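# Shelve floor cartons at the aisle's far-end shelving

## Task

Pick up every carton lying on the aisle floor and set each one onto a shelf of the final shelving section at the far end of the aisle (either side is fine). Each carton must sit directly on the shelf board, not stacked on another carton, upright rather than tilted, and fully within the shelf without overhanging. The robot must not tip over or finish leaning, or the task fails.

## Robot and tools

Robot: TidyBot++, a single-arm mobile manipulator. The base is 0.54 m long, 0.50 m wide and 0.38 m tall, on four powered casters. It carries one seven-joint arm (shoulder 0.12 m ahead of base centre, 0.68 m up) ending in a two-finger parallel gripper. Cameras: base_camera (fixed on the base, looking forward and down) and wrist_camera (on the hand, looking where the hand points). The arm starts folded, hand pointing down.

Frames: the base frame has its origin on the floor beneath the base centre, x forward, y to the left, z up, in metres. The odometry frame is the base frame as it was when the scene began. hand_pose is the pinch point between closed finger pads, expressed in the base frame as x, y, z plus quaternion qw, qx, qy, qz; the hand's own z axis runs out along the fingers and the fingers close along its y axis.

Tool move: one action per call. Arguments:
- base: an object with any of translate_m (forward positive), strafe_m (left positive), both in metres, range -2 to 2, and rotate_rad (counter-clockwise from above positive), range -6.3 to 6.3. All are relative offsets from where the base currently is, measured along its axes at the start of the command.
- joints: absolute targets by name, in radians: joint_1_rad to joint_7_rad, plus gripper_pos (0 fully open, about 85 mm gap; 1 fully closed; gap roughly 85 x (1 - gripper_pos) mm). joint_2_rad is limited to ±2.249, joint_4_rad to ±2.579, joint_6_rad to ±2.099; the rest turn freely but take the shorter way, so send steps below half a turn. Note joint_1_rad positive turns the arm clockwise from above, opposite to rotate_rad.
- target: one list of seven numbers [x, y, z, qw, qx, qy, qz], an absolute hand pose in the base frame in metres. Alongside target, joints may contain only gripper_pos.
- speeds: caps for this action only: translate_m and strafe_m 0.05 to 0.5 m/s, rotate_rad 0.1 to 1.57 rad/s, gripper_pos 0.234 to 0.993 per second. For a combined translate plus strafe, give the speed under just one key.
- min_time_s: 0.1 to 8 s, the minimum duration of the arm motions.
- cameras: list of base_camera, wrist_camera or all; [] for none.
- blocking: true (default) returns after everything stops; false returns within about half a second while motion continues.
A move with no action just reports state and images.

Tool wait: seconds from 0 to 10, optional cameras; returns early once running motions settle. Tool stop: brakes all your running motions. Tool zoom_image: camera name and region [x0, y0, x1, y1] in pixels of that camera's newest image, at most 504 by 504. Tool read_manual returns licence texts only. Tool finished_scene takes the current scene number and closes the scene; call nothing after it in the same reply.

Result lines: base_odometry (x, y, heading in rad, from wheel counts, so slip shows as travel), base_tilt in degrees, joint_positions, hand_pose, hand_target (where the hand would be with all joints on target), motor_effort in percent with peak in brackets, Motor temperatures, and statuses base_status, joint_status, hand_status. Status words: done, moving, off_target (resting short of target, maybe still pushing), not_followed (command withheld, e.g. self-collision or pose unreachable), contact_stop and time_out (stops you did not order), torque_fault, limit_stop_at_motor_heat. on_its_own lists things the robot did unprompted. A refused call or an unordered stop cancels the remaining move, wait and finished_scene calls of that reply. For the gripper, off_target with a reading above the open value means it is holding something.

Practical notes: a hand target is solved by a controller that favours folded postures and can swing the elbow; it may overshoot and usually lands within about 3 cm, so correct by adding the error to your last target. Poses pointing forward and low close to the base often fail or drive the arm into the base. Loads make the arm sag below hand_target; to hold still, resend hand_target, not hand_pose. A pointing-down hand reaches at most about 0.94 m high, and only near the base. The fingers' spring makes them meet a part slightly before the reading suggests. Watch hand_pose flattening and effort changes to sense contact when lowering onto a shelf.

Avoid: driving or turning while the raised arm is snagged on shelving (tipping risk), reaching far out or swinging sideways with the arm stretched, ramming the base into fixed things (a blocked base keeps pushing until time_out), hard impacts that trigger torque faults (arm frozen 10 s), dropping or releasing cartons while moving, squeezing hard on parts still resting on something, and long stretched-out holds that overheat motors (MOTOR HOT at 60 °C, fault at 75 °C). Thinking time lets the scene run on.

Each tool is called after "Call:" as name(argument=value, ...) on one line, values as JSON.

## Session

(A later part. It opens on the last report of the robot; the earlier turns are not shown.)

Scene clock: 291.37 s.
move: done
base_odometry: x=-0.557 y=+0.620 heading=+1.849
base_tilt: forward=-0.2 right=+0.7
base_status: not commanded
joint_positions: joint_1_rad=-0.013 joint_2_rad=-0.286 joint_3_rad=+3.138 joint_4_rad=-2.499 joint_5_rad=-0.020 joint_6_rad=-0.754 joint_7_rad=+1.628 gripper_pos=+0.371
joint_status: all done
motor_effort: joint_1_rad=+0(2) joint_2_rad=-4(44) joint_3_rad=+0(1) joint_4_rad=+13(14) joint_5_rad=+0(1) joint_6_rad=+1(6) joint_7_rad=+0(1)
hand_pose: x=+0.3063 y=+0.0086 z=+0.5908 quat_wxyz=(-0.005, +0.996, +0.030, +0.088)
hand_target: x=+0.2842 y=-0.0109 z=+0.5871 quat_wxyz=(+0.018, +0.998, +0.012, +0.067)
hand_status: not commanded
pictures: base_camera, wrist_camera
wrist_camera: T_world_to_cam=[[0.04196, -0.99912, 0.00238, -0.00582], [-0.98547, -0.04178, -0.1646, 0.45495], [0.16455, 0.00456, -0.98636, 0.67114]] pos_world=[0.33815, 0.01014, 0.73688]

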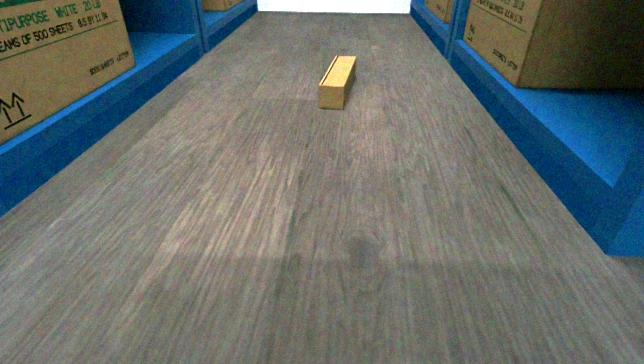

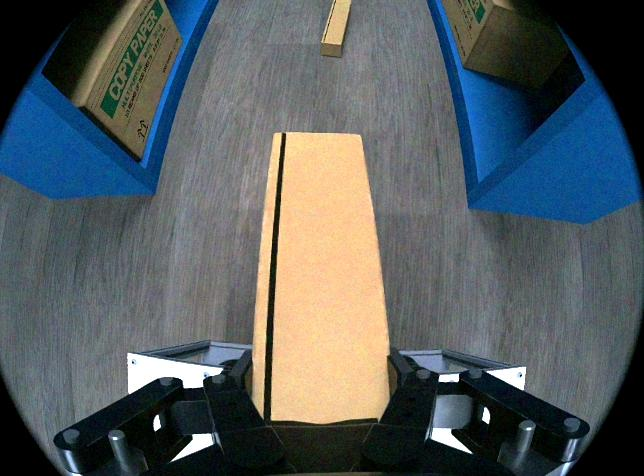

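Call:
move(joints={"joint_1_rad": 2.62}, min_time_s=3.5)

Call:
move(joints={"joint_2_rad": 0.45, "joint_4_rad": -2.5, "joint_5_rad": 2.09, "joint_6_rad": 0.60}, min_time_s=4, cameras=["wrist_camera"])

Scene clock: 305.67 s.
move: done
base_odometry: x=-0.557 y=+0.620 heading=+1.849
base_tilt: forward=-0.2 right=+0.7
base_status: not commanded
joint_positions: joint_1_rad=+2.608 joint_2_rad=-0.286 joint_3_rad=+3.138 joint_4_rad=-2.499 joint_5_rad=-0.020 joint_6_rad=-0.757 joint_7_rad=+1.628 gripper_pos=+0.371
joint_status: all done
motor_effort: joint_1_rad=+0(2) joint_2_rad=-4(5) joint_3_rad=+0(1) joint_4_rad=+12(13) joint_5_rad=+0(1) joint_6_rad=+1(2) joint_7_rad=+0(1)
hand_pose: x=-0.0384 y=-0.1002 z=+0.5907 quat_wxyz=(+0.082, +0.285, -0.955, +0.027)
hand_target: x=-0.0297 y=-0.0729 z=+0.5871 quat_wxyz=(+0.070, +0.269, -0.961, +0.000)
hand_status: not commanded
pictures: none

Scene clock: 310.33 s.
move: done
base_odometry: x=-0.557 y=+0.620 heading=+1.849
base_tilt: forward=-0.2 right=+0.7
base_status: not commanded
joint_positions: joint_1_rad=+2.609 joint_2_rad=+0.418 joint_3_rad=+3.138 joint_4_rad=-2.499 joint_5_rad=+2.018 joint_6_rad=+0.553 joint_7_rad=+1.628 gripper_pos=+0.371
joint_status: all done
motor_effort: joint_1_rad=+0(1) joint_2_rad=-18(19) joint_3_rad=-1(2) joint_4_rad=+3(13) joint_5_rad=-1(2) joint_6_rad=+3(4) joint_7_rad=+0(1)
hand_pose: x=-0.0034 y=-0.2456 z=+0.4861 quat_wxyz=(+0.164, +0.942, -0.227, +0.183)
hand_target: x=+0.0147 y=-0.2342 z=+0.4826 quat_wxyz=(+0.141, +0.937, -0.233, +0.218)
hand_status: not commanded
wrist_camera: T_world_to_cam=[[-0.50558, -0.83205, 0.22821, -0.31729], [-0.824, 0.38726, -0.41358, 0.34891], [0.25574, -0.39715, -0.8814, 0.47066]] pos_world=[0.00672, -0.2122, 0.63155]

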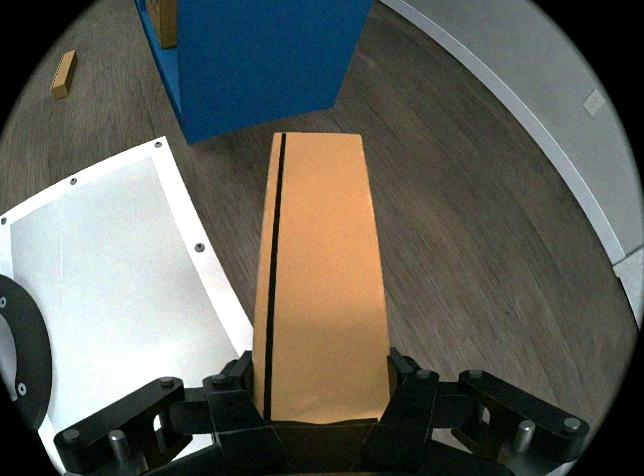

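Call:
move(joints={"joint_5_rad": -0.6}, min_time_s=3)

Call:
move(joints={"joint_5_rad": -2.12}, min_time_s=3, cameras=["wrist_camera"])

Scene clock: 318.83 s.
move: done
base_odometry: x=-0.557 y=+0.620 heading=+1.849
base_tilt: forward=-0.2 right=+0.7
base_status: not commanded
joint_positions: joint_1_rad=+2.611 joint_2_rad=+0.418 joint_3_rad=+3.138 joint_4_rad=-2.499 joint_5_rad=-0.529 joint_6_rad=+0.554 joint_7_rad=+1.627 gripper_pos=+0.371
joint_status: all done
motor_effort: joint_1_rad=+0(1) joint_2_rad=-21(22) joint_3_rad=+0(2) joint_4_rad=+6(7) joint_5_rad=+1(2) joint_6_rad=+6(6) joint_7_rad=+0(1)
hand_pose: x=-0.2993 y=-0.1530 z=+0.5334 quat_wxyz=(+0.366, +0.013, -0.929, +0.046)
hand_target: x=-0.3078 y=-0.1279 z=+0.5278 quat_wxyz=(+0.372, -0.055, -0.926, +0.034)
hand_status: not commanded
pictures: none

Scene clock: 322.50 s.
move: done
base_odometry: x=-0.557 y=+0.620 heading=+1.849
base_tilt: forward=-0.2 right=+0.7
base_status: not commanded
joint_positions: joint_1_rad=+2.611 joint_2_rad=+0.418 joint_3_rad=+3.138 joint_4_rad=-2.499 joint_5_rad=-2.048 joint_6_rad=+0.554 joint_7_rad=+1.627 gripper_pos=+0.371
joint_status: all done
motor_effort: joint_1_rad=+0(0) joint_2_rad=-17(21) joint_3_rad=+1(1) joint_4_rad=+3(7) joint_5_rad=+1(2) joint_6_rad=+4(6) joint_7_rad=+0(1)
hand_pose: x=-0.1497 y=+0.0089 z=+0.4849 quat_wxyz=(+0.224, -0.666, -0.705, -0.089)
hand_target: x=-0.1307 y=+0.0311 z=+0.4829 quat_wxyz=(+0.229, -0.711, -0.653, -0.124)
hand_status: not commanded
wrist_camera: T_world_to_cam=[[0.98235, 0.07591, -0.17098, 0.22913], [-0.00358, -0.90618, -0.42289, 0.26816], [-0.18704, 0.41603, -0.88991, 0.53868]] pos_world=[-0.12336, 0.0015, 0.63196]

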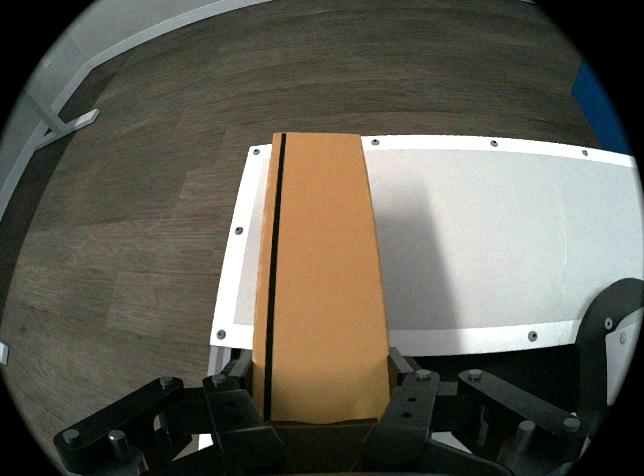

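Call:
move(joints={"joint_2_rad": 0.63, "joint_4_rad": -2.46}, min_time_s=3, cameras=["wrist_camera"])

Scene clock: 328.73 s.
move: done
base_odometry: x=-0.557 y=+0.620 heading=+1.849
base_tilt: forward=-0.2 right=+0.7
base_status: not commanded
joint_positions: joint_1_rad=+2.611 joint_2_rad=+0.592 joint_3_rad=+3.138 joint_4_rad=-2.482 joint_5_rad=-2.049 joint_6_rad=+0.554 joint_7_rad=+1.627 gripper_pos=+0.371
joint_status: all done
motor_effort: joint_1_rad=+0(0) joint_2_rad=-19(20) joint_3_rad=+1(1) joint_4_rad=+0(4) joint_5_rad=+1(2) joint_6_rad=+4(4) joint_7_rad=+0(1)
hand_pose: x=-0.1256 y=+0.0230 z=+0.4480 quat_wxyz=(+0.202, -0.650, -0.715, -0.162)
hand_target: x=-0.1170 y=+0.0392 z=+0.4472 quat_wxyz=(+0.214, -0.694, -0.661, -0.189)
hand_status: not commanded
wrist_camera: T_world_to_cam=[[0.99606, 0.08338, -0.03017, 0.13646], [0.05797, -0.86979, -0.49001, 0.30233], [-0.06709, 0.48633, -0.8712, 0.50946]] pos_world=[-0.11927, 0.00382, 0.5961]

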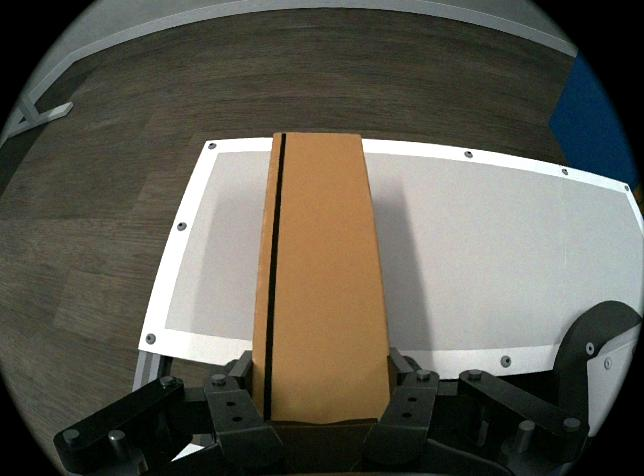

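Call:
move(joints={"joint_2_rad": 0.70, "joint_4_rad": -2.43}, min_time_s=2)

Call:
move(joints={"joint_2_rad": 0.73, "joint_4_rad": -2.41}, min_time_s=1.5, cameras=["wrist_camera"])

Scene clock: 336.00 s.
move: done
base_odometry: x=-0.557 y=+0.620 heading=+1.849
base_tilt: forward=-0.2 right=+0.7
base_status: not commanded
joint_positions: joint_1_rad=+2.611 joint_2_rad=+0.659 joint_3_rad=+3.138 joint_4_rad=-2.452 joint_5_rad=-2.049 joint_6_rad=+0.557 joint_7_rad=+1.627 gripper_pos=+0.371
joint_status: all done
motor_effort: joint_1_rad=+0(0) joint_2_rad=-20(21) joint_3_rad=+1(2) joint_4_rad=-1(1) joint_5_rad=+1(1) joint_6_rad=+4(4) joint_7_rad=+0(1)
hand_pose: x=-0.1269 y=+0.0230 z=+0.4337 quat_wxyz=(+0.198, -0.645, -0.716, -0.180)
hand_target: x=-0.1173 y=+0.0391 z=+0.4321 quat_wxyz=(+0.209, -0.688, -0.663, -0.208)
hand_status: not commanded
pictures: none

Scene clock: 337.80 s.
move: done
base_odometry: x=-0.557 y=+0.620 heading=+1.849
base_tilt: forward=-0.2 right=+0.7
base_status: not commanded
joint_positions: joint_1_rad=+2.611 joint_2_rad=+0.682 joint_3_rad=+3.138 joint_4_rad=-2.437 joint_5_rad=-2.050 joint_6_rad=+0.569 joint_7_rad=+1.627 gripper_pos=+0.371
joint_status: all done
motor_effort: joint_1_rad=+0(1) joint_2_rad=-20(21) joint_3_rad=+1(1) joint_4_rad=+0(1) joint_5_rad=+1(1) joint_6_rad=+2(4) joint_7_rad=+0(1)
hand_pose: x=-0.1291 y=+0.0249 z=+0.4300 quat_wxyz=(+0.201, -0.643, -0.714, -0.188)
hand_target: x=-0.1206 y=+0.0373 z=+0.4247 quat_wxyz=(+0.208, -0.687, -0.663, -0.212)
hand_status: not commanded
wrist_camera: T_world_to_cam=[[0.99662, 0.08136, 0.01117, 0.12157], [0.07528, -0.85074, -0.52016, 0.31007], [-0.03282, 0.51925, -0.85399, 0.4889]] pos_world=[-0.12845, 0.00004, 0.57745]

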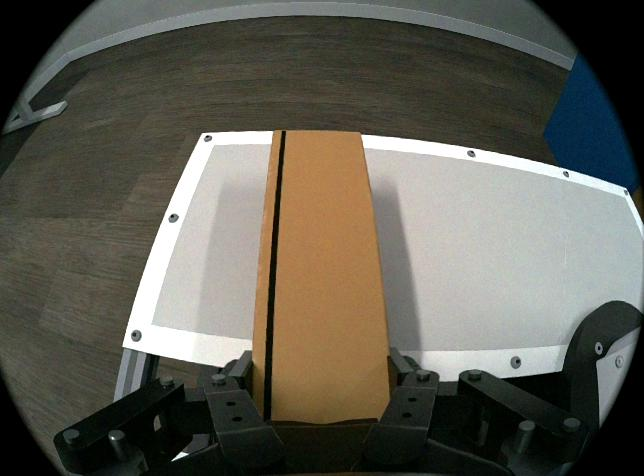

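Call:
move(joints={"joint_2_rad": 0.75, "joint_4_rad": -2.395}, min_time_s=1.5, cameras=["wrist_camera"])

Scene clock: 344.03 s.
move: done
base_odometry: x=-0.557 y=+0.620 heading=+1.849
base_tilt: forward=-0.2 right=+0.7
base_status: not commanded
joint_positions: joint_1_rad=+2.611 joint_2_rad=+0.692 joint_3_rad=+3.138 joint_4_rad=-2.429 joint_5_rad=-2.053 joint_6_rad=+0.582 joint_7_rad=+1.627 gripper_pos=+0.371
joint_status: all done
motor_effort: joint_1_rad=+1(1) joint_2_rad=-18(20) joint_3_rad=+1(1) joint_4_rad=+1(2) joint_5_rad=+1(2) joint_6_rad=+1(2) joint_7_rad=+0(0)
hand_pose: x=-0.1308 y=+0.0271 z=+0.4297 quat_wxyz=(+0.205, -0.643, -0.712, -0.194)
hand_target: x=-0.1236 y=+0.0357 z=+0.4195 quat_wxyz=(+0.208, -0.686, -0.663, -0.215)
hand_status: not commanded
wrist_camera: T_world_to_cam=[[0.99688, 0.0779, 0.01245, 0.12275], [0.07258, -0.84388, -0.5316, 0.31636], [-0.03091, 0.53084, -0.84691, 0.48433]] pos_world=[-0.13036, 0.00031, 0.57683]

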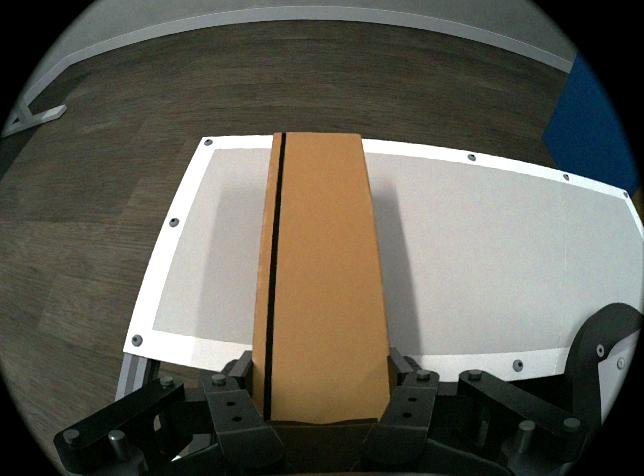

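Call:
move(joints={"gripper_pos": 0.30}, speeds={"gripper_pos": 0.234}, cameras=["wrist_camera"])

Call:
move(joints={"gripper_pos": 0.0}, speeds={"gripper_pos": 0.4}, cameras=["wrist_camera"])

Scene clock: 348.60 s.
move: done
base_odometry: x=-0.557 y=+0.620 heading=+1.849
base_tilt: forward=-0.2 right=+0.7
base_status: not commanded
joint_positions: joint_1_rad=+2.611 joint_2_rad=+0.711 joint_3_rad=+3.139 joint_4_rad=-2.415 joint_5_rad=-2.053 joint_6_rad=+0.583 joint_7_rad=+1.626 gripper_pos=+0.300
joint_status: all done
motor_effort: joint_1_rad=+0(1) joint_2_rad=-22(22) joint_3_rad=+1(1) joint_4_rad=-1(1) joint_5_rad=+1(1) joint_6_rad=+4(5) joint_7_rad=+0(0)
hand_pose: x=-0.1332 y=+0.0262 z=+0.4250 quat_wxyz=(+0.204, -0.643, -0.712, -0.197)
hand_target: x=-0.1236 y=+0.0357 z=+0.4195 quat_wxyz=(+0.208, -0.686, -0.663, -0.215)
hand_status: not commanded
wrist_camera: T_world_to_cam=[[0.99698, 0.07572, 0.0171, 0.12338], [0.0731, -0.84178, -0.53484, 0.31469], [-0.0261, 0.53448, -0.84478, 0.48039]] pos_world=[-0.13347, -0.0012, 0.57202]

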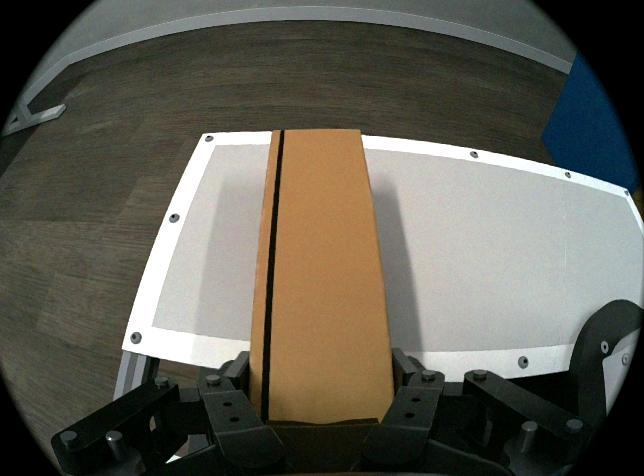

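Scene clock: 349.97 s.
move: done
base_odometry: x=-0.557 y=+0.620 heading=+1.849
base_tilt: forward=-0.2 right=+0.7
base_status: not commanded
joint_positions: joint_1_rad=+2.611 joint_2_rad=+0.711 joint_3_rad=+3.139 joint_4_rad=-2.415 joint_5_rad=-2.053 joint_6_rad=+0.583 joint_7_rad=+1.626 gripper_pos=+0.002
joint_status: all done
motor_effort: joint_1_rad=+0(0) joint_2_rad=-21(22) joint_3_rad=+1(2) joint_4_rad=-1(1) joint_5_rad=+0(1) joint_6_rad=+4(5) joint_7_rad=+0(1)
hand_pose: x=-0.1332 y=+0.0262 z=+0.4250 quat_wxyz=(+0.204, -0.643, -0.712, -0.197)
hand_target: x=-0.1236 y=+0.0357 z=+0.4195 quat_wxyz=(+0.208, -0.686, -0.663, -0.215)
hand_status: not commanded
wrist_camera: T_world_to_cam=[[0.99698, 0.07572, 0.0171, 0.12338], [0.0731, -0.84178, -0.53484, 0.31469], [-0.0261, 0.53448, -0.84478, 0.48039]] pos_world=[-0.13347, -0.0012, 0.57202]

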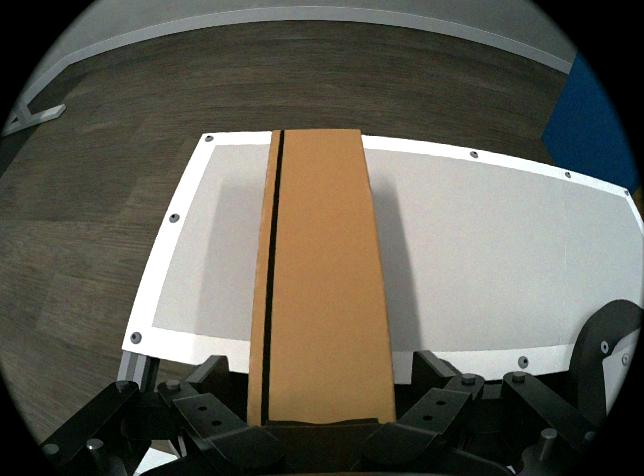

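Call:
move(joints={"joint_2_rad": 0.56, "joint_4_rad": -2.50}, min_time_s=2, cameras=["wrist_camera"])

Call:
move(joints={"joint_2_rad": 0.38, "joint_4_rad": -2.52}, min_time_s=2, cameras=["wrist_camera"])

Scene clock: 363.77 s.
move: done
base_odometry: x=-0.557 y=+0.620 heading=+1.849
base_tilt: forward=-0.2 right=+0.7
base_status: not commanded
joint_positions: joint_1_rad=+2.611 joint_2_rad=+0.603 joint_3_rad=+3.139 joint_4_rad=-2.479 joint_5_rad=-2.053 joint_6_rad=+0.583 joint_7_rad=+1.626 gripper_pos=+0.002
joint_status: all done
motor_effort: joint_1_rad=+0(0) joint_2_rad=-19(23) joint_3_rad=+1(2) joint_4_rad=+0(2) joint_5_rad=+1(1) joint_6_rad=+4(5) joint_7_rad=+0(1)
hand_pose: x=-0.1244 y=+0.0314 z=+0.4503 quat_wxyz=(+0.211, -0.649, -0.710, -0.176)
hand_target: x=-0.1107 y=+0.0426 z=+0.4621 quat_wxyz=(+0.217, -0.698, -0.660, -0.175)
hand_status: not commanded
wrist_camera: T_world_to_cam=[[0.99686, 0.07571, -0.02335, 0.13192], [0.05271, -0.85372, -0.51806, 0.32221], [-0.05915, 0.5152, -0.85503, 0.50027]] pos_world=[-0.11889, 0.00735, 0.59775]

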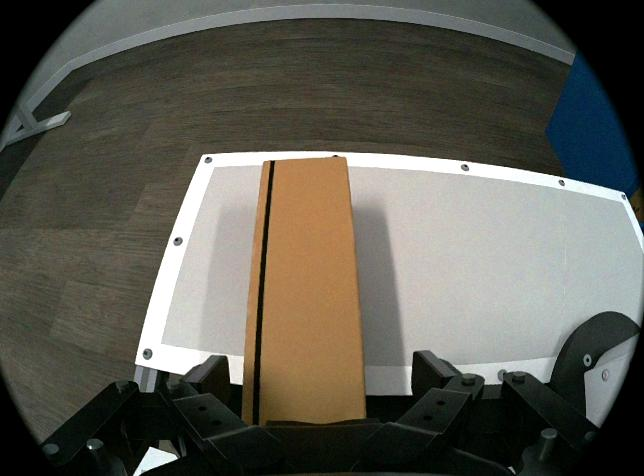

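Scene clock: 366.07 s.
move: done
base_odometry: x=-0.557 y=+0.620 heading=+1.849
base_tilt: forward=-0.2 right=+0.7
base_status: not commanded
joint_positions: joint_1_rad=+2.611 joint_2_rad=+0.420 joint_3_rad=+3.139 joint_4_rad=-2.499 joint_5_rad=-2.053 joint_6_rad=+0.583 joint_7_rad=+1.626 gripper_pos=+0.002
joint_status: all done
motor_effort: joint_1_rad=+0(1) joint_2_rad=-17(20) joint_3_rad=+1(1) joint_4_rad=+3(3) joint_5_rad=+2(2) joint_6_rad=+4(4) joint_7_rad=+0(1)
hand_pose: x=-0.1480 y=+0.0176 z=+0.4882 quat_wxyz=(+0.233, -0.668, -0.700, -0.101)
hand_target: x=-0.1323 y=+0.0301 z=+0.4964 quat_wxyz=(+0.234, -0.717, -0.649, -0.100)
hand_status: not commanded
wrist_camera: T_world_to_cam=[[0.98343, 0.06789, -0.16812, 0.22622], [-0.01505, -0.89349, -0.44883, 0.28817], [-0.18069, 0.44392, -0.87766, 0.53272]] pos_world=[-0.12188, 0.00563, 0.63492]

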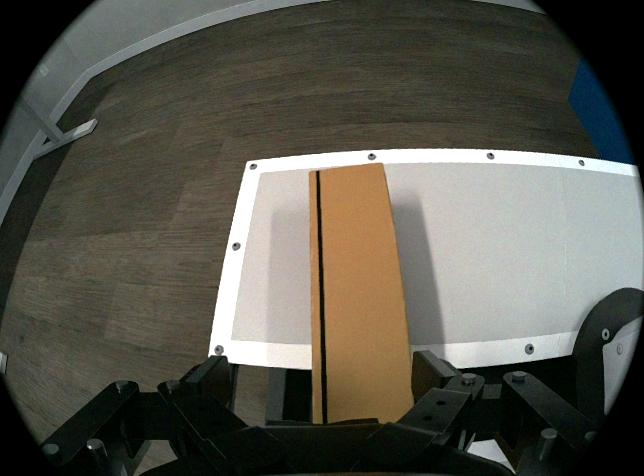

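Call:
move(joints={"joint_2_rad": -0.30, "joint_4_rad": -2.52, "joint_5_rad": 0.0, "joint_6_rad": -0.80}, min_time_s=3, cameras=["wrist_camera"])

Call:
move(base={"translate_m": 0.43, "strafe_m": 0.075}, joints={"joint_1_rad": 0.10}, speeds={"translate_m": 0.2}, min_time_s=3.5, cameras=["all"])

Scene clock: 378.73 s.
move: done
base_odometry: x=-0.557 y=+0.620 heading=+1.849
base_tilt: forward=-0.2 right=+0.7
base_status: not commanded
joint_positions: joint_1_rad=+2.611 joint_2_rad=-0.274 joint_3_rad=+3.139 joint_4_rad=-2.502 joint_5_rad=-0.073 joint_6_rad=-0.755 joint_7_rad=+1.626 gripper_pos=+0.002
joint_status: all done
motor_effort: joint_1_rad=+0(1) joint_2_rad=-4(19) joint_3_rad=+0(1) joint_4_rad=+12(13) joint_5_rad=+0(2) joint_6_rad=+1(4) joint_7_rad=+0(1)
hand_pose: x=-0.0315 y=-0.1083 z=+0.5880 quat_wxyz=(+0.071, +0.265, -0.961, +0.045)
hand_target: x=-0.0230 y=-0.0819 z=+0.5848 quat_wxyz=(+0.058, +0.254, -0.965, +0.017)
hand_status: not commanded
wrist_camera: T_world_to_cam=[[-0.50001, 0.86507, -0.04059, 0.1016], [0.8592, 0.48965, -0.14841, 0.2229], [-0.10851, -0.10908, -0.98809, 0.70467]] pos_world=[-0.06424, -0.12017, 0.73348]

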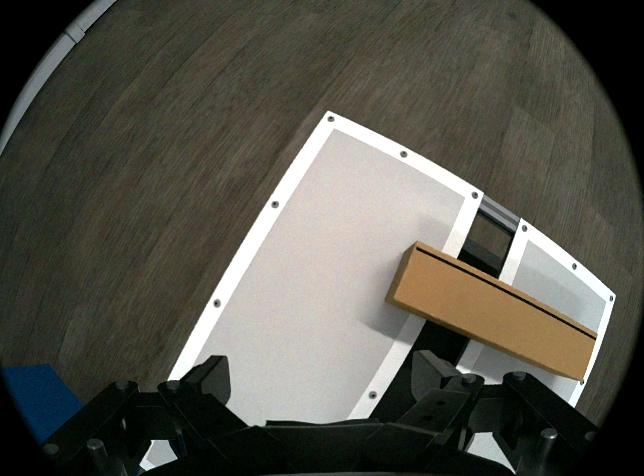

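Scene clock: 382.53 s.
move: done
base_odometry: x=-0.747 y=+1.013 heading=+1.849
base_tilt: forward=-0.2 right=+0.7
base_status: done
joint_positions: joint_1_rad=+0.112 joint_2_rad=-0.275 joint_3_rad=+3.139 joint_4_rad=-2.502 joint_5_rad=-0.070 joint_6_rad=-0.759 joint_7_rad=+1.626 gripper_pos=+0.002
joint_status: all done
motor_effort: joint_1_rad=+0(2) joint_2_rad=-4(6) joint_3_rad=+0(1) joint_4_rad=+12(12) joint_5_rad=+0(1) joint_6_rad=+1(2) joint_7_rad=+0(1)
hand_pose: x=+0.3033 y=-0.0040 z=+0.5880 quat_wxyz=(-0.019, +0.995, -0.051, +0.080)
hand_target: x=+0.2821 y=-0.0161 z=+0.5848 quat_wxyz=(+0.002, +0.997, -0.054, +0.061)
hand_status: not commanded
pictures: base_camera, wrist_camera
wrist_camera: T_world_to_cam=[[-0.11635, -0.99248, -0.03811, 0.0535], [-0.98189, 0.12071, -0.14598, 0.4397], [0.14948, 0.02044, -0.98855, 0.67488]] pos_world=[0.33708, -0.01377, 0.73339]

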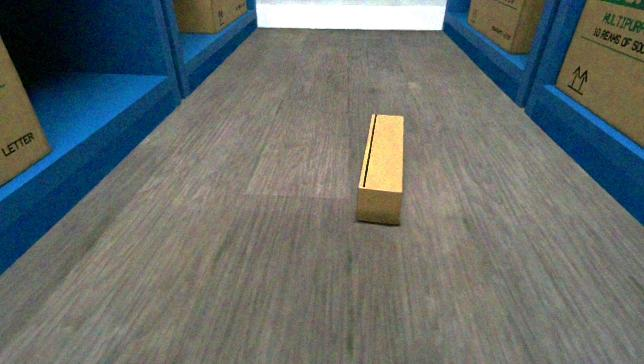

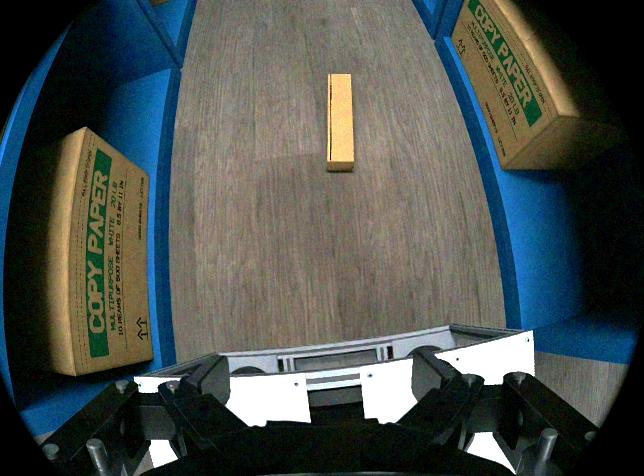

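Call:
move(joints={"joint_1_rad": 0.14, "joint_2_rad": 1.658, "joint_4_rad": -1.354, "joint_6_rad": 0.414}, min_time_s=4, cameras=["all"])

Scene clock: 398.97 s.
move: done
base_odometry: x=-0.747 y=+1.013 heading=+1.849
base_tilt: forward=-0.2 right=+0.7
base_status: not commanded
joint_positions: joint_1_rad=+0.127 joint_2_rad=+1.615 joint_3_rad=+3.139 joint_4_rad=-1.379 joint_5_rad=-0.070 joint_6_rad=+0.368 joint_7_rad=+1.626 gripper_pos=+0.002
joint_status: all done
motor_effort: joint_1_rad=+0(2) joint_2_rad=-39(42) joint_3_rad=-1(1) joint_4_rad=+5(13) joint_5_rad=+1(1) joint_6_rad=+4(5) joint_7_rad=+0(1)
hand_pose: x=+0.7328 y=-0.0836 z=+0.0812 quat_wxyz=(+0.026, +0.965, -0.070, +0.253)
hand_target: x=+0.7332 y=-0.0899 z=+0.0669 quat_wxyz=(+0.023, +0.961, -0.066, +0.268)
hand_status: not commanded
pictures: base_camera, wrist_camera
wrist_camera: T_world_to_cam=[[-0.16782, -0.9857, 0.01544, 0.03901], [-0.86444, 0.13961, -0.48296, 0.73998], [0.4739, -0.0944, -0.87551, -0.14524]] pos_world=[0.71505, -0.07856, 0.22961]

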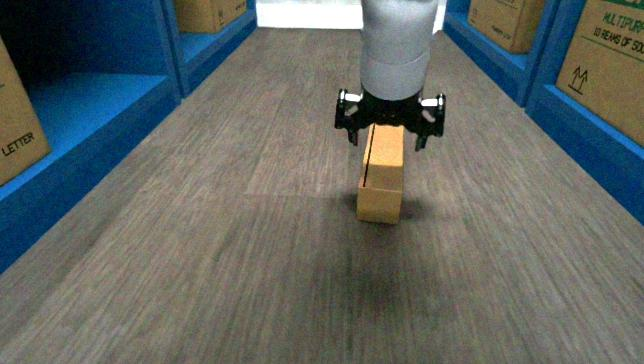

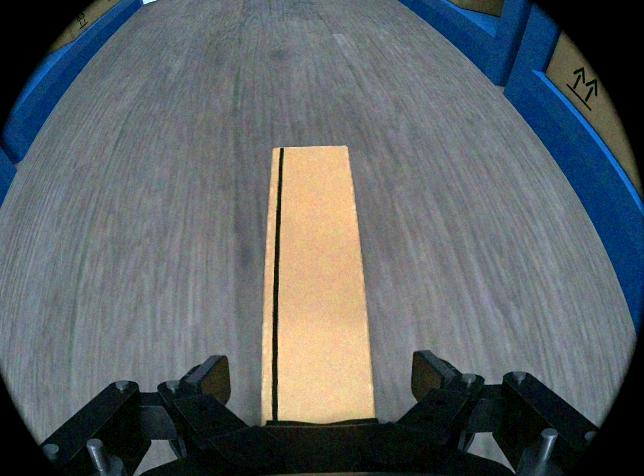

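Call:
move(joints={"joint_2_rad": 1.785, "joint_4_rad": -1.215}, min_time_s=2.5, cameras=["all"])

Scene clock: 406.07 s.
move: done
base_odometry: x=-0.747 y=+1.013 heading=+1.849
base_tilt: forward=-0.2 right=+0.7
base_status: not commanded
joint_positions: joint_1_rad=+0.127 joint_2_rad=+1.731 joint_3_rad=+3.139 joint_4_rad=-1.241 joint_5_rad=-0.070 joint_6_rad=+0.369 joint_7_rad=+1.626 gripper_pos=+0.002
joint_status: all done
motor_effort: joint_1_rad=+0(0) joint_2_rad=-39(41) joint_3_rad=-1(1) joint_4_rad=+5(6) joint_5_rad=+0(1) joint_6_rad=+4(4) joint_7_rad=+0(1)
hand_pose: x=+0.7415 y=-0.0849 z=+0.0379 quat_wxyz=(+0.027, +0.961, -0.070, +0.265)
hand_target: x=+0.7322 y=-0.0894 z=+0.0166 quat_wxyz=(+0.023, +0.959, -0.065, +0.273)
hand_status: not commanded
pictures: base_camera, wrist_camera
wrist_camera: T_world_to_cam=[[-0.16851, -0.98559, 0.01457, 0.04053], [-0.85243, 0.13829, -0.50423, 0.71846], [0.49495, -0.09739, -0.86345, -0.20372]] pos_world=[0.72009, -0.07925, 0.18578]

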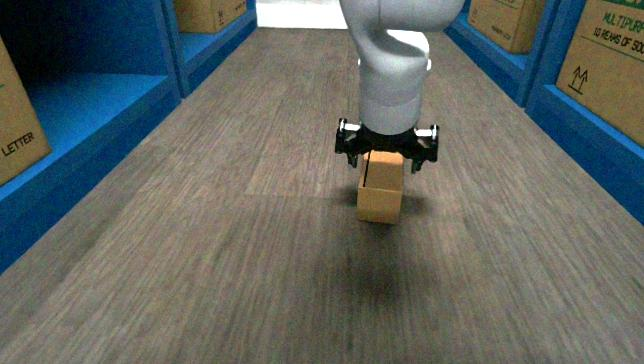

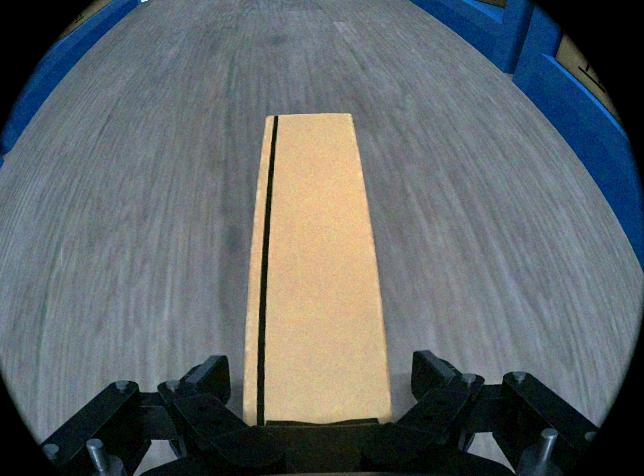

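Call:
move(joints={"gripper_pos": 0.35}, speeds={"gripper_pos": 0.234})

Call:
move(joints={"gripper_pos": 0.375}, speeds={"gripper_pos": 0.234})

Call:
move(joints={"joint_2_rad": 1.50, "joint_4_rad": -1.48}, min_time_s=3, cameras=["all"])

Scene clock: 411.97 s.
move: done
base_odometry: x=-0.747 y=+1.013 heading=+1.849
base_tilt: forward=-0.1 right=+0.7
base_status: not commanded
joint_positions: joint_1_rad=+0.127 joint_2_rad=+1.731 joint_3_rad=+3.139 joint_4_rad=-1.241 joint_5_rad=-0.070 joint_6_rad=+0.372 joint_7_rad=+1.626 gripper_pos=+0.348
joint_status: all done
motor_effort: joint_1_rad=+0(1) joint_2_rad=-38(40) joint_3_rad=-1(1) joint_4_rad=+5(5) joint_5_rad=+0(1) joint_6_rad=+4(5) joint_7_rad=+0(1)
hand_pose: x=+0.7421 y=-0.0850 z=+0.0383 quat_wxyz=(+0.027, +0.961, -0.070, +0.266)
hand_target: x=+0.7322 y=-0.0894 z=+0.0166 quat_wxyz=(+0.023, +0.959, -0.065, +0.273)
hand_status: not commanded
pictures: none

Scene clock: 413.03 s.
move: done
base_odometry: x=-0.747 y=+1.013 heading=+1.849
base_tilt: forward=-0.2 right=+0.7
base_status: not commanded
joint_positions: joint_1_rad=+0.127 joint_2_rad=+1.731 joint_3_rad=+3.139 joint_4_rad=-1.241 joint_5_rad=-0.070 joint_6_rad=+0.373 joint_7_rad=+1.626 gripper_pos=+0.370
joint_status: all done
motor_effort: joint_1_rad=+0(0) joint_2_rad=-36(38) joint_3_rad=+0(1) joint_4_rad=+5(5) joint_5_rad=+0(1) joint_6_rad=+4(4) joint_7_rad=+1(1)
hand_pose: x=+0.7426 y=-0.0851 z=+0.0386 quat_wxyz=(+0.027, +0.961, -0.070, +0.267)
hand_target: x=+0.7322 y=-0.0894 z=+0.0166 quat_wxyz=(+0.023, +0.959, -0.065, +0.273)
hand_status: not commanded
pictures: none

Scene clock: 416.37 s.
move: done
base_odometry: x=-0.747 y=+1.013 heading=+1.849
base_tilt: forward=-0.1 right=+0.7
base_status: not commanded
joint_positions: joint_1_rad=+0.128 joint_2_rad=+1.562 joint_3_rad=+3.139 joint_4_rad=-1.461 joint_5_rad=-0.070 joint_6_rad=+0.384 joint_7_rad=+1.626 gripper_pos=+0.370
joint_status: all done
motor_effort: joint_1_rad=+0(1) joint_2_rad=-40(40) joint_3_rad=+0(1) joint_4_rad=+4(5) joint_5_rad=+0(1) joint_6_rad=+4(5) joint_7_rad=+0(1)
hand_pose: x=+0.7208 y=-0.0826 z=+0.1003 quat_wxyz=(+0.026, +0.966, -0.070, +0.247)
hand_target: x=+0.7520 y=-0.0928 z=+0.1401 quat_wxyz=(+0.024, +0.957, -0.066, +0.283)
hand_status: not commanded
pictures: base_camera, wrist_camera
wrist_camera: T_world_to_cam=[[-0.16794, -0.98565, 0.01698, 0.0377], [-0.87058, 0.14021, -0.47162, 0.74188], [0.46247, -0.09399, -0.88164, -0.11389]] pos_world=[0.70488, -0.07756, 0.24883]

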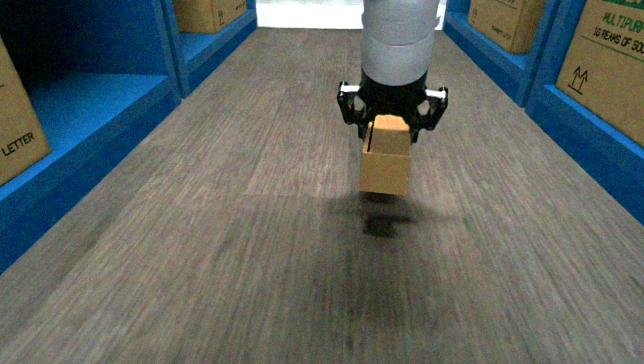

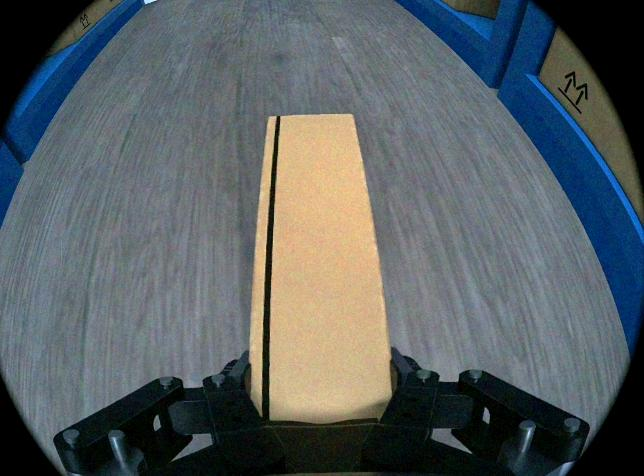

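Call:
move(joints={"joint_1_rad": 0.0, "joint_2_rad": -0.32, "joint_4_rad": -2.53, "joint_5_rad": 0.0, "joint_6_rad": -0.80, "joint_7_rad": 1.55}, min_time_s=4)

Call:
move(joints={"joint_1_rad": 1.571}, min_time_s=3, cameras=["all"])

Scene clock: 430.80 s.
move: done
base_odometry: x=-0.747 y=+1.013 heading=+1.849
base_tilt: forward=-0.2 right=+0.7
base_status: not commanded
joint_positions: joint_1_rad=+0.013 joint_2_rad=-0.293 joint_3_rad=+3.139 joint_4_rad=-2.508 joint_5_rad=-0.070 joint_6_rad=-0.754 joint_7_rad=+1.607 gripper_pos=+0.370
joint_status: all done
motor_effort: joint_1_rad=+0(2) joint_2_rad=-3(42) joint_3_rad=+0(1) joint_4_rad=+12(13) joint_5_rad=+0(1) joint_6_rad=+2(5) joint_7_rad=+0(2)
hand_pose: x=+0.3026 y=+0.0141 z=+0.5895 quat_wxyz=(-0.024, +0.996, -0.011, +0.087)
hand_target: x=+0.2799 y=+0.0003 z=+0.5851 quat_wxyz=(-0.002, +0.998, -0.014, +0.066)
hand_status: not commanded
pictures: none

Scene clock: 434.10 s.
move: done
base_odometry: x=-0.747 y=+1.013 heading=+1.849
base_tilt: forward=-0.2 right=+0.7
base_status: not commanded
joint_positions: joint_1_rad=+1.559 joint_2_rad=-0.293 joint_3_rad=+3.139 joint_4_rad=-2.508 joint_5_rad=-0.070 joint_6_rad=-0.757 joint_7_rad=+1.607 gripper_pos=+0.370
joint_status: all done
motor_effort: joint_1_rad=+0(2) joint_2_rad=-3(4) joint_3_rad=+0(1) joint_4_rad=+13(13) joint_5_rad=+0(0) joint_6_rad=+1(2) joint_7_rad=+0(1)
hand_pose: x=+0.1378 y=-0.1823 z=+0.5894 quat_wxyz=(+0.043, +0.706, -0.703, +0.078)
hand_target: x=+0.1193 y=-0.1609 z=+0.5851 quat_wxyz=(+0.045, +0.695, -0.716, +0.048)
hand_status: not commanded
pictures: base_camera, wrist_camera
wrist_camera: T_world_to_cam=[[-0.99909, 0.01094, -0.04115, 0.16364], [0.01732, 0.98727, -0.1581, 0.32627], [0.0389, -0.15867, -0.98656, 0.68598]] pos_world=[0.13116, -0.21506, 0.73508]

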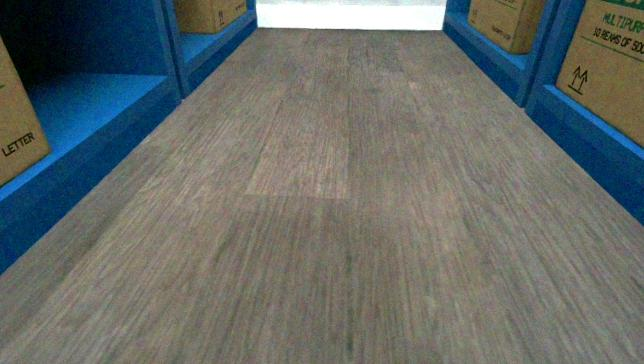

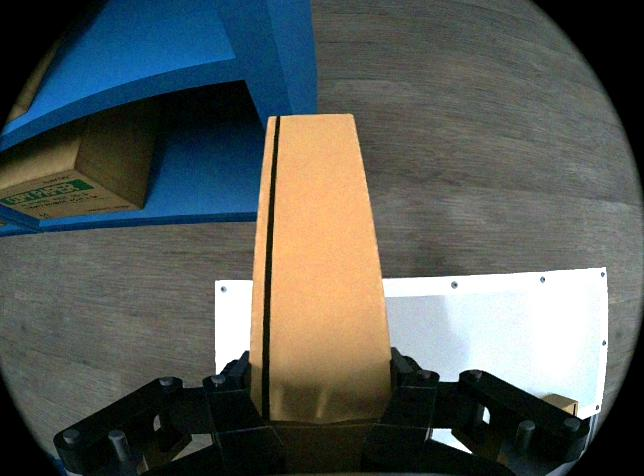

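Call:
move(base={"translate_m": 1.35, "strafe_m": -0.01}, speeds={"translate_m": 0.3}, cameras=["all"])

Scene clock: 441.93 s.
move: done
base_odometry: x=-1.108 y=+2.314 heading=+1.849
base_tilt: forward=-0.2 right=+0.7
base_status: done
joint_positions: joint_1_rad=+1.560 joint_2_rad=-0.294 joint_3_rad=+3.139 joint_4_rad=-2.509 joint_5_rad=-0.067 joint_6_rad=-0.758 joint_7_rad=+1.606 gripper_pos=+0.370
joint_status: not commanded
motor_effort: joint_1_rad=+0(1) joint_2_rad=-4(5) joint_3_rad=+0(1) joint_4_rad=+12(13) joint_5_rad=+0(1) joint_6_rad=+1(2) joint_7_rad=+0(1)
hand_pose: x=+0.1371 y=-0.1820 z=+0.5893 quat_wxyz=(+0.043, +0.706, -0.703, +0.077)
hand_target: x=+0.1193 y=-0.1609 z=+0.5851 quat_wxyz=(+0.045, +0.695, -0.716, +0.048)
hand_status: not commanded
pictures: base_camera, wrist_camera
wrist_camera: T_world_to_cam=[[-0.99916, 0.01072, -0.03949, 0.16198], [0.01682, 0.98735, -0.15764, 0.32592], [0.0373, -0.15818, -0.98671, 0.68643]] pos_world=[0.13076, -0.21496, 0.73508]

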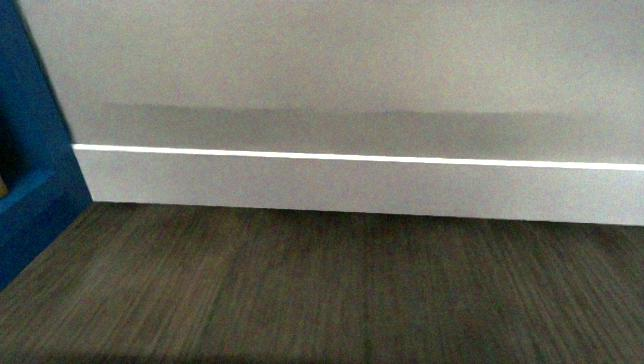

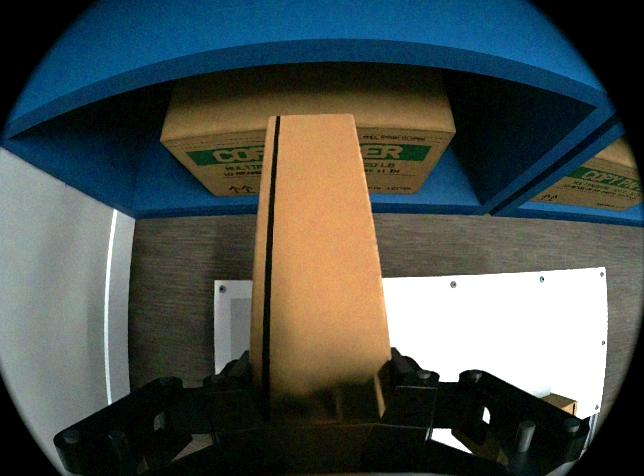

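Call:
zoom_image(camera="wrist_camera", region=[120, 0, 620, 240])

Scaled by 1.008.

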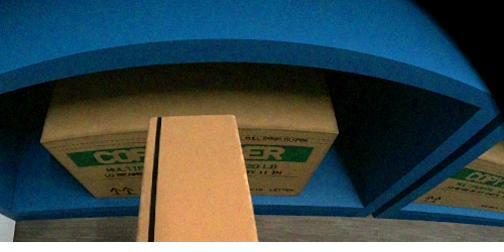

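Call:
move(joints={"joint_2_rad": -0.65, "joint_4_rad": -2.42, "joint_6_rad": -0.83}, min_time_s=2, cameras=["wrist_camera"])

Scene clock: 481.63 s.
move: done
base_odometry: x=-1.108 y=+2.314 heading=+1.849
base_tilt: forward=-0.2 right=+0.7
base_status: not commanded
joint_positions: joint_1_rad=+1.560 joint_2_rad=-0.626 joint_3_rad=+3.139 joint_4_rad=-2.458 joint_5_rad=-0.067 joint_6_rad=-0.785 joint_7_rad=+1.606 gripper_pos=+0.370
joint_status: all done
motor_effort: joint_1_rad=+0(0) joint_2_rad=+3(4) joint_3_rad=+1(1) joint_4_rad=+17(17) joint_5_rad=+0(0) joint_6_rad=+4(5) joint_7_rad=+0(1)
hand_pose: x=+0.1379 y=-0.2131 z=+0.6728 quat_wxyz=(+0.166, +0.687, -0.678, +0.202)
hand_target: x=+0.1188 y=-0.2141 z=+0.6879 quat_wxyz=(+0.186, +0.671, -0.691, +0.192)
hand_status: not commanded
wrist_camera: T_world_to_cam=[[-0.99896, -0.00625, -0.04506, 0.1665], [0.01674, 0.87058, -0.49174, 0.56968], [0.0423, -0.49198, -0.86958, 0.61324]] pos_world=[0.13085, -0.1932, 0.82089]

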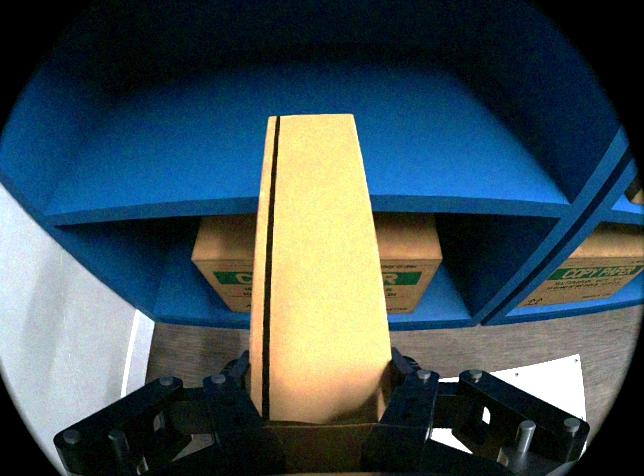

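Call:
zoom_image(camera="wrist_camera", region=[20, 0, 640, 340])

Region (20, 0, 640, 340) is 620x340 pixels. A region can be at most 504 by 504 pixels.

Call:
zoom_image(camera="wrist_camera", region=[140, 0, 640, 340])

Scaled by 1.008.

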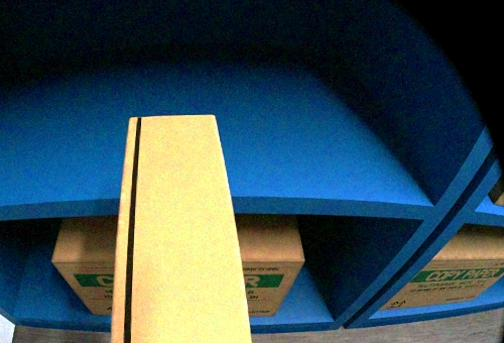

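Call:
move(joints={"joint_2_rad": -0.03, "joint_4_rad": -2.18, "joint_6_rad": -0.415}, min_time_s=3, cameras=["wrist_camera"])

Scene clock: 495.77 s.
move: done
base_odometry: x=-1.108 y=+2.314 heading=+1.849
base_tilt: forward=-0.2 right=+0.6
base_status: not commanded
joint_positions: joint_1_rad=+1.560 joint_2_rad=-0.057 joint_3_rad=+3.139 joint_4_rad=-2.216 joint_5_rad=-0.067 joint_6_rad=-0.463 joint_7_rad=+1.606 gripper_pos=+0.370
joint_status: all done
motor_effort: joint_1_rad=+0(1) joint_2_rad=-14(15) joint_3_rad=+0(1) joint_4_rad=+15(17) joint_5_rad=+0(0) joint_6_rad=+4(5) joint_7_rad=+0(1)
hand_pose: x=+0.1349 y=-0.3922 z=+0.6577 quat_wxyz=(+0.168, +0.682, -0.684, +0.196)
hand_target: x=+0.1167 y=-0.4203 z=+0.6693 quat_wxyz=(+0.200, +0.668, -0.688, +0.202)
hand_status: not commanded
wrist_camera: T_world_to_cam=[[-0.99921, 0.01324, -0.03736, 0.16434], [0.02979, 0.87276, -0.48725, 0.71428], [0.02616, -0.48798, -0.87246, 0.51776]] pos_world=[0.1294, -0.37291, 0.8059]

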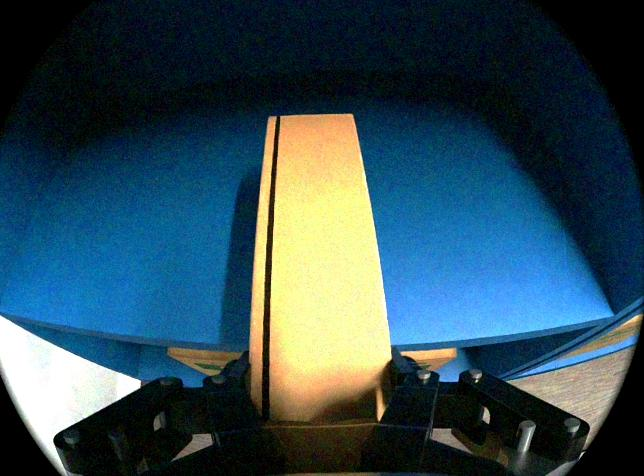

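Call:
move(joints={"joint_2_rad": 0.40, "joint_4_rad": -1.85, "joint_6_rad": -0.325}, min_time_s=3, cameras=["wrist_camera"])

Scene clock: 568.60 s.
move: done
base_odometry: x=-1.108 y=+2.314 heading=+1.849
base_tilt: forward=-0.2 right=+0.7
base_status: not commanded
joint_positions: joint_1_rad=+1.560 joint_2_rad=+0.361 joint_3_rad=+3.139 joint_4_rad=-1.885 joint_5_rad=-0.067 joint_6_rad=-0.372 joint_7_rad=+1.606 gripper_pos=+0.370
joint_status: all done
motor_effort: joint_1_rad=+0(0) joint_2_rad=-27(28) joint_3_rad=-1(1) joint_4_rad=+14(15) joint_5_rad=+0(1) joint_6_rad=+4(5) joint_7_rad=+0(1)
hand_pose: x=+0.1353 y=-0.5497 z=+0.6094 quat_wxyz=(+0.171, +0.680, -0.685, +0.195)
hand_target: x=+0.1155 y=-0.5756 z=+0.6092 quat_wxyz=(+0.198, +0.669, -0.688, +0.198)
hand_status: not commanded
wrist_camera: T_world_to_cam=[[-0.99923, 0.01817, -0.03472, 0.16604], [0.03287, 0.87112, -0.48997, 0.82848], [0.02134, -0.49073, -0.87105, 0.39699]] pos_world=[0.13021, -0.52991, 0.7575]

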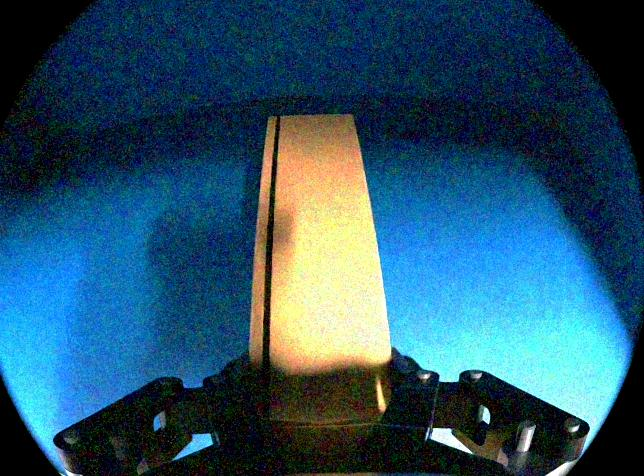

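Call:
move(joints={"joint_2_rad": 0.425, "joint_4_rad": -1.92, "joint_6_rad": -0.285}, min_time_s=1.5)

Scene clock: 573.50 s.
move: done
base_odometry: x=-1.108 y=+2.314 heading=+1.849
base_tilt: forward=-0.2 right=+0.7
base_status: not commanded
joint_positions: joint_1_rad=+1.560 joint_2_rad=+0.382 joint_3_rad=+3.139 joint_4_rad=-1.897 joint_5_rad=-0.067 joint_6_rad=-0.332 joint_7_rad=+1.606 gripper_pos=+0.370
joint_status: all done
motor_effort: joint_1_rad=+0(0) joint_2_rad=-27(28) joint_3_rad=+0(1) joint_4_rad=+14(14) joint_5_rad=+0(1) joint_6_rad=+4(5) joint_7_rad=+0(1)
hand_pose: x=+0.1345 y=-0.5529 z=+0.5994 quat_wxyz=(+0.174, +0.679, -0.685, +0.197)
hand_target: x=+0.1156 y=-0.5507 z=+0.5739 quat_wxyz=(+0.179, +0.675, -0.694, +0.179)
hand_status: not commanded
pictures: none

Call:
move(joints={"joint_2_rad": 0.442, "joint_4_rad": -1.932, "joint_6_rad": -0.255}, min_time_s=1.5)

Call:
move(joints={"joint_2_rad": 0.458, "joint_4_rad": -1.944, "joint_6_rad": -0.23}, min_time_s=1.5, cameras=["wrist_camera"])

Scene clock: 578.23 s.
move: done
base_odometry: x=-1.108 y=+2.314 heading=+1.849
base_tilt: forward=-0.2 right=+0.7
base_status: not commanded
joint_positions: joint_1_rad=+1.560 joint_2_rad=+0.398 joint_3_rad=+3.139 joint_4_rad=-1.907 joint_5_rad=-0.067 joint_6_rad=-0.303 joint_7_rad=+1.606 gripper_pos=+0.370
joint_status: all done
motor_effort: joint_1_rad=+0(0) joint_2_rad=-28(28) joint_3_rad=+0(1) joint_4_rad=+13(14) joint_5_rad=+0(1) joint_6_rad=+4(5) joint_7_rad=+0(0)
hand_pose: x=+0.1340 y=-0.5547 z=+0.5913 quat_wxyz=(+0.176, +0.678, -0.685, +0.198)
hand_target: x=+0.1156 y=-0.5510 z=+0.5646 quat_wxyz=(+0.179, +0.674, -0.693, +0.179)
hand_status: not commanded
pictures: none

Scene clock: 580.00 s.
move: done
base_odometry: x=-1.108 y=+2.314 heading=+1.849
base_tilt: forward=-0.2 right=+0.7
base_status: not commanded
joint_positions: joint_1_rad=+1.560 joint_2_rad=+0.414 joint_3_rad=+3.139 joint_4_rad=-1.919 joint_5_rad=-0.067 joint_6_rad=-0.278 joint_7_rad=+1.606 gripper_pos=+0.370
joint_status: all done
motor_effort: joint_1_rad=+0(0) joint_2_rad=-28(29) joint_3_rad=+0(1) joint_4_rad=+13(14) joint_5_rad=+0(0) joint_6_rad=+4(5) joint_7_rad=+0(0)
hand_pose: x=+0.1335 y=-0.5541 z=+0.5818 quat_wxyz=(+0.175, +0.678, -0.686, +0.196)
hand_target: x=+0.1156 y=-0.5499 z=+0.5552 quat_wxyz=(+0.178, +0.675, -0.694, +0.178)
hand_status: not commanded
wrist_camera: T_world_to_cam=[[-0.99926, 0.02278, -0.03095, 0.16377], [0.03516, 0.86727, -0.49659, 0.82037], [0.01553, -0.49732, -0.86743, 0.36582]] pos_world=[0.12912, -0.53329, 0.72979]

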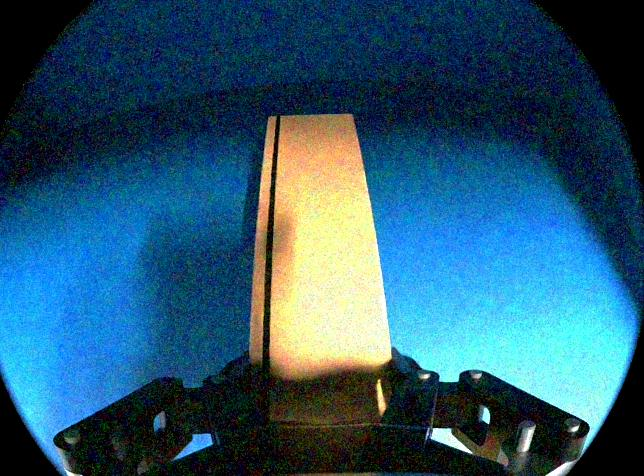

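Call:
move(joints={"joint_2_rad": 0.470, "joint_4_rad": -1.954, "joint_6_rad": -0.208}, min_time_s=1.2)

Call:
move(joints={"joint_2_rad": 0.480, "joint_4_rad": -1.963, "joint_6_rad": -0.19}, min_time_s=1.2, cameras=["wrist_camera"])

Scene clock: 584.57 s.
move: done
base_odometry: x=-1.108 y=+2.314 heading=+1.849
base_tilt: forward=-0.2 right=+0.7
base_status: not commanded
joint_positions: joint_1_rad=+1.560 joint_2_rad=+0.425 joint_3_rad=+3.139 joint_4_rad=-1.930 joint_5_rad=-0.067 joint_6_rad=-0.256 joint_7_rad=+1.606 gripper_pos=+0.370
joint_status: all done
motor_effort: joint_1_rad=+0(0) joint_2_rad=-28(29) joint_3_rad=+0(1) joint_4_rad=+13(14) joint_5_rad=+0(1) joint_6_rad=+4(5) joint_7_rad=+0(1)
hand_pose: x=+0.1330 y=-0.5539 z=+0.5748 quat_wxyz=(+0.176, +0.678, -0.686, +0.196)
hand_target: x=+0.1156 y=-0.5492 z=+0.5483 quat_wxyz=(+0.178, +0.675, -0.694, +0.178)
hand_status: not commanded
pictures: none

Scene clock: 586.07 s.
move: done
base_odometry: x=-1.108 y=+2.314 heading=+1.849
base_tilt: forward=-0.2 right=+0.7
base_status: not commanded
joint_positions: joint_1_rad=+1.560 joint_2_rad=+0.430 joint_3_rad=+3.139 joint_4_rad=-1.936 joint_5_rad=-0.067 joint_6_rad=-0.236 joint_7_rad=+1.606 gripper_pos=+0.370
joint_status: all done
motor_effort: joint_1_rad=+0(1) joint_2_rad=-27(29) joint_3_rad=+0(1) joint_4_rad=+12(13) joint_5_rad=+0(1) joint_6_rad=+4(5) joint_7_rad=+0(0)
hand_pose: x=+0.1326 y=-0.5555 z=+0.5730 quat_wxyz=(+0.179, +0.677, -0.686, +0.198)
hand_target: x=+0.1156 y=-0.5481 z=+0.5424 quat_wxyz=(+0.178, +0.675, -0.694, +0.178)
hand_status: not commanded
wrist_camera: T_world_to_cam=[[-0.99927, 0.0245, -0.0293, 0.16273], [0.03594, 0.86284, -0.50419, 0.81905], [0.01293, -0.50488, -0.86309, 0.35123]] pos_world=[0.12863, -0.53337, 0.72088]

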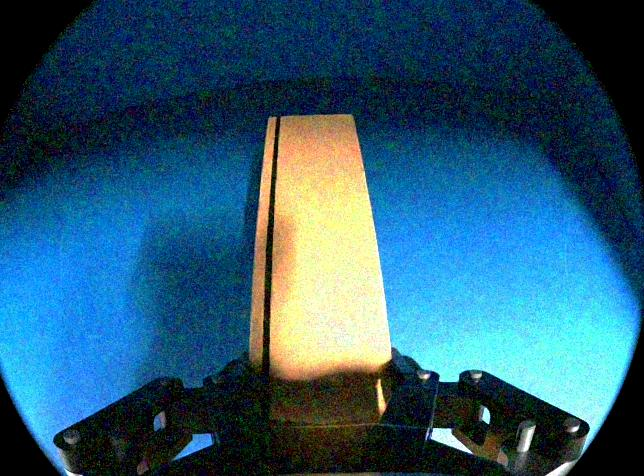

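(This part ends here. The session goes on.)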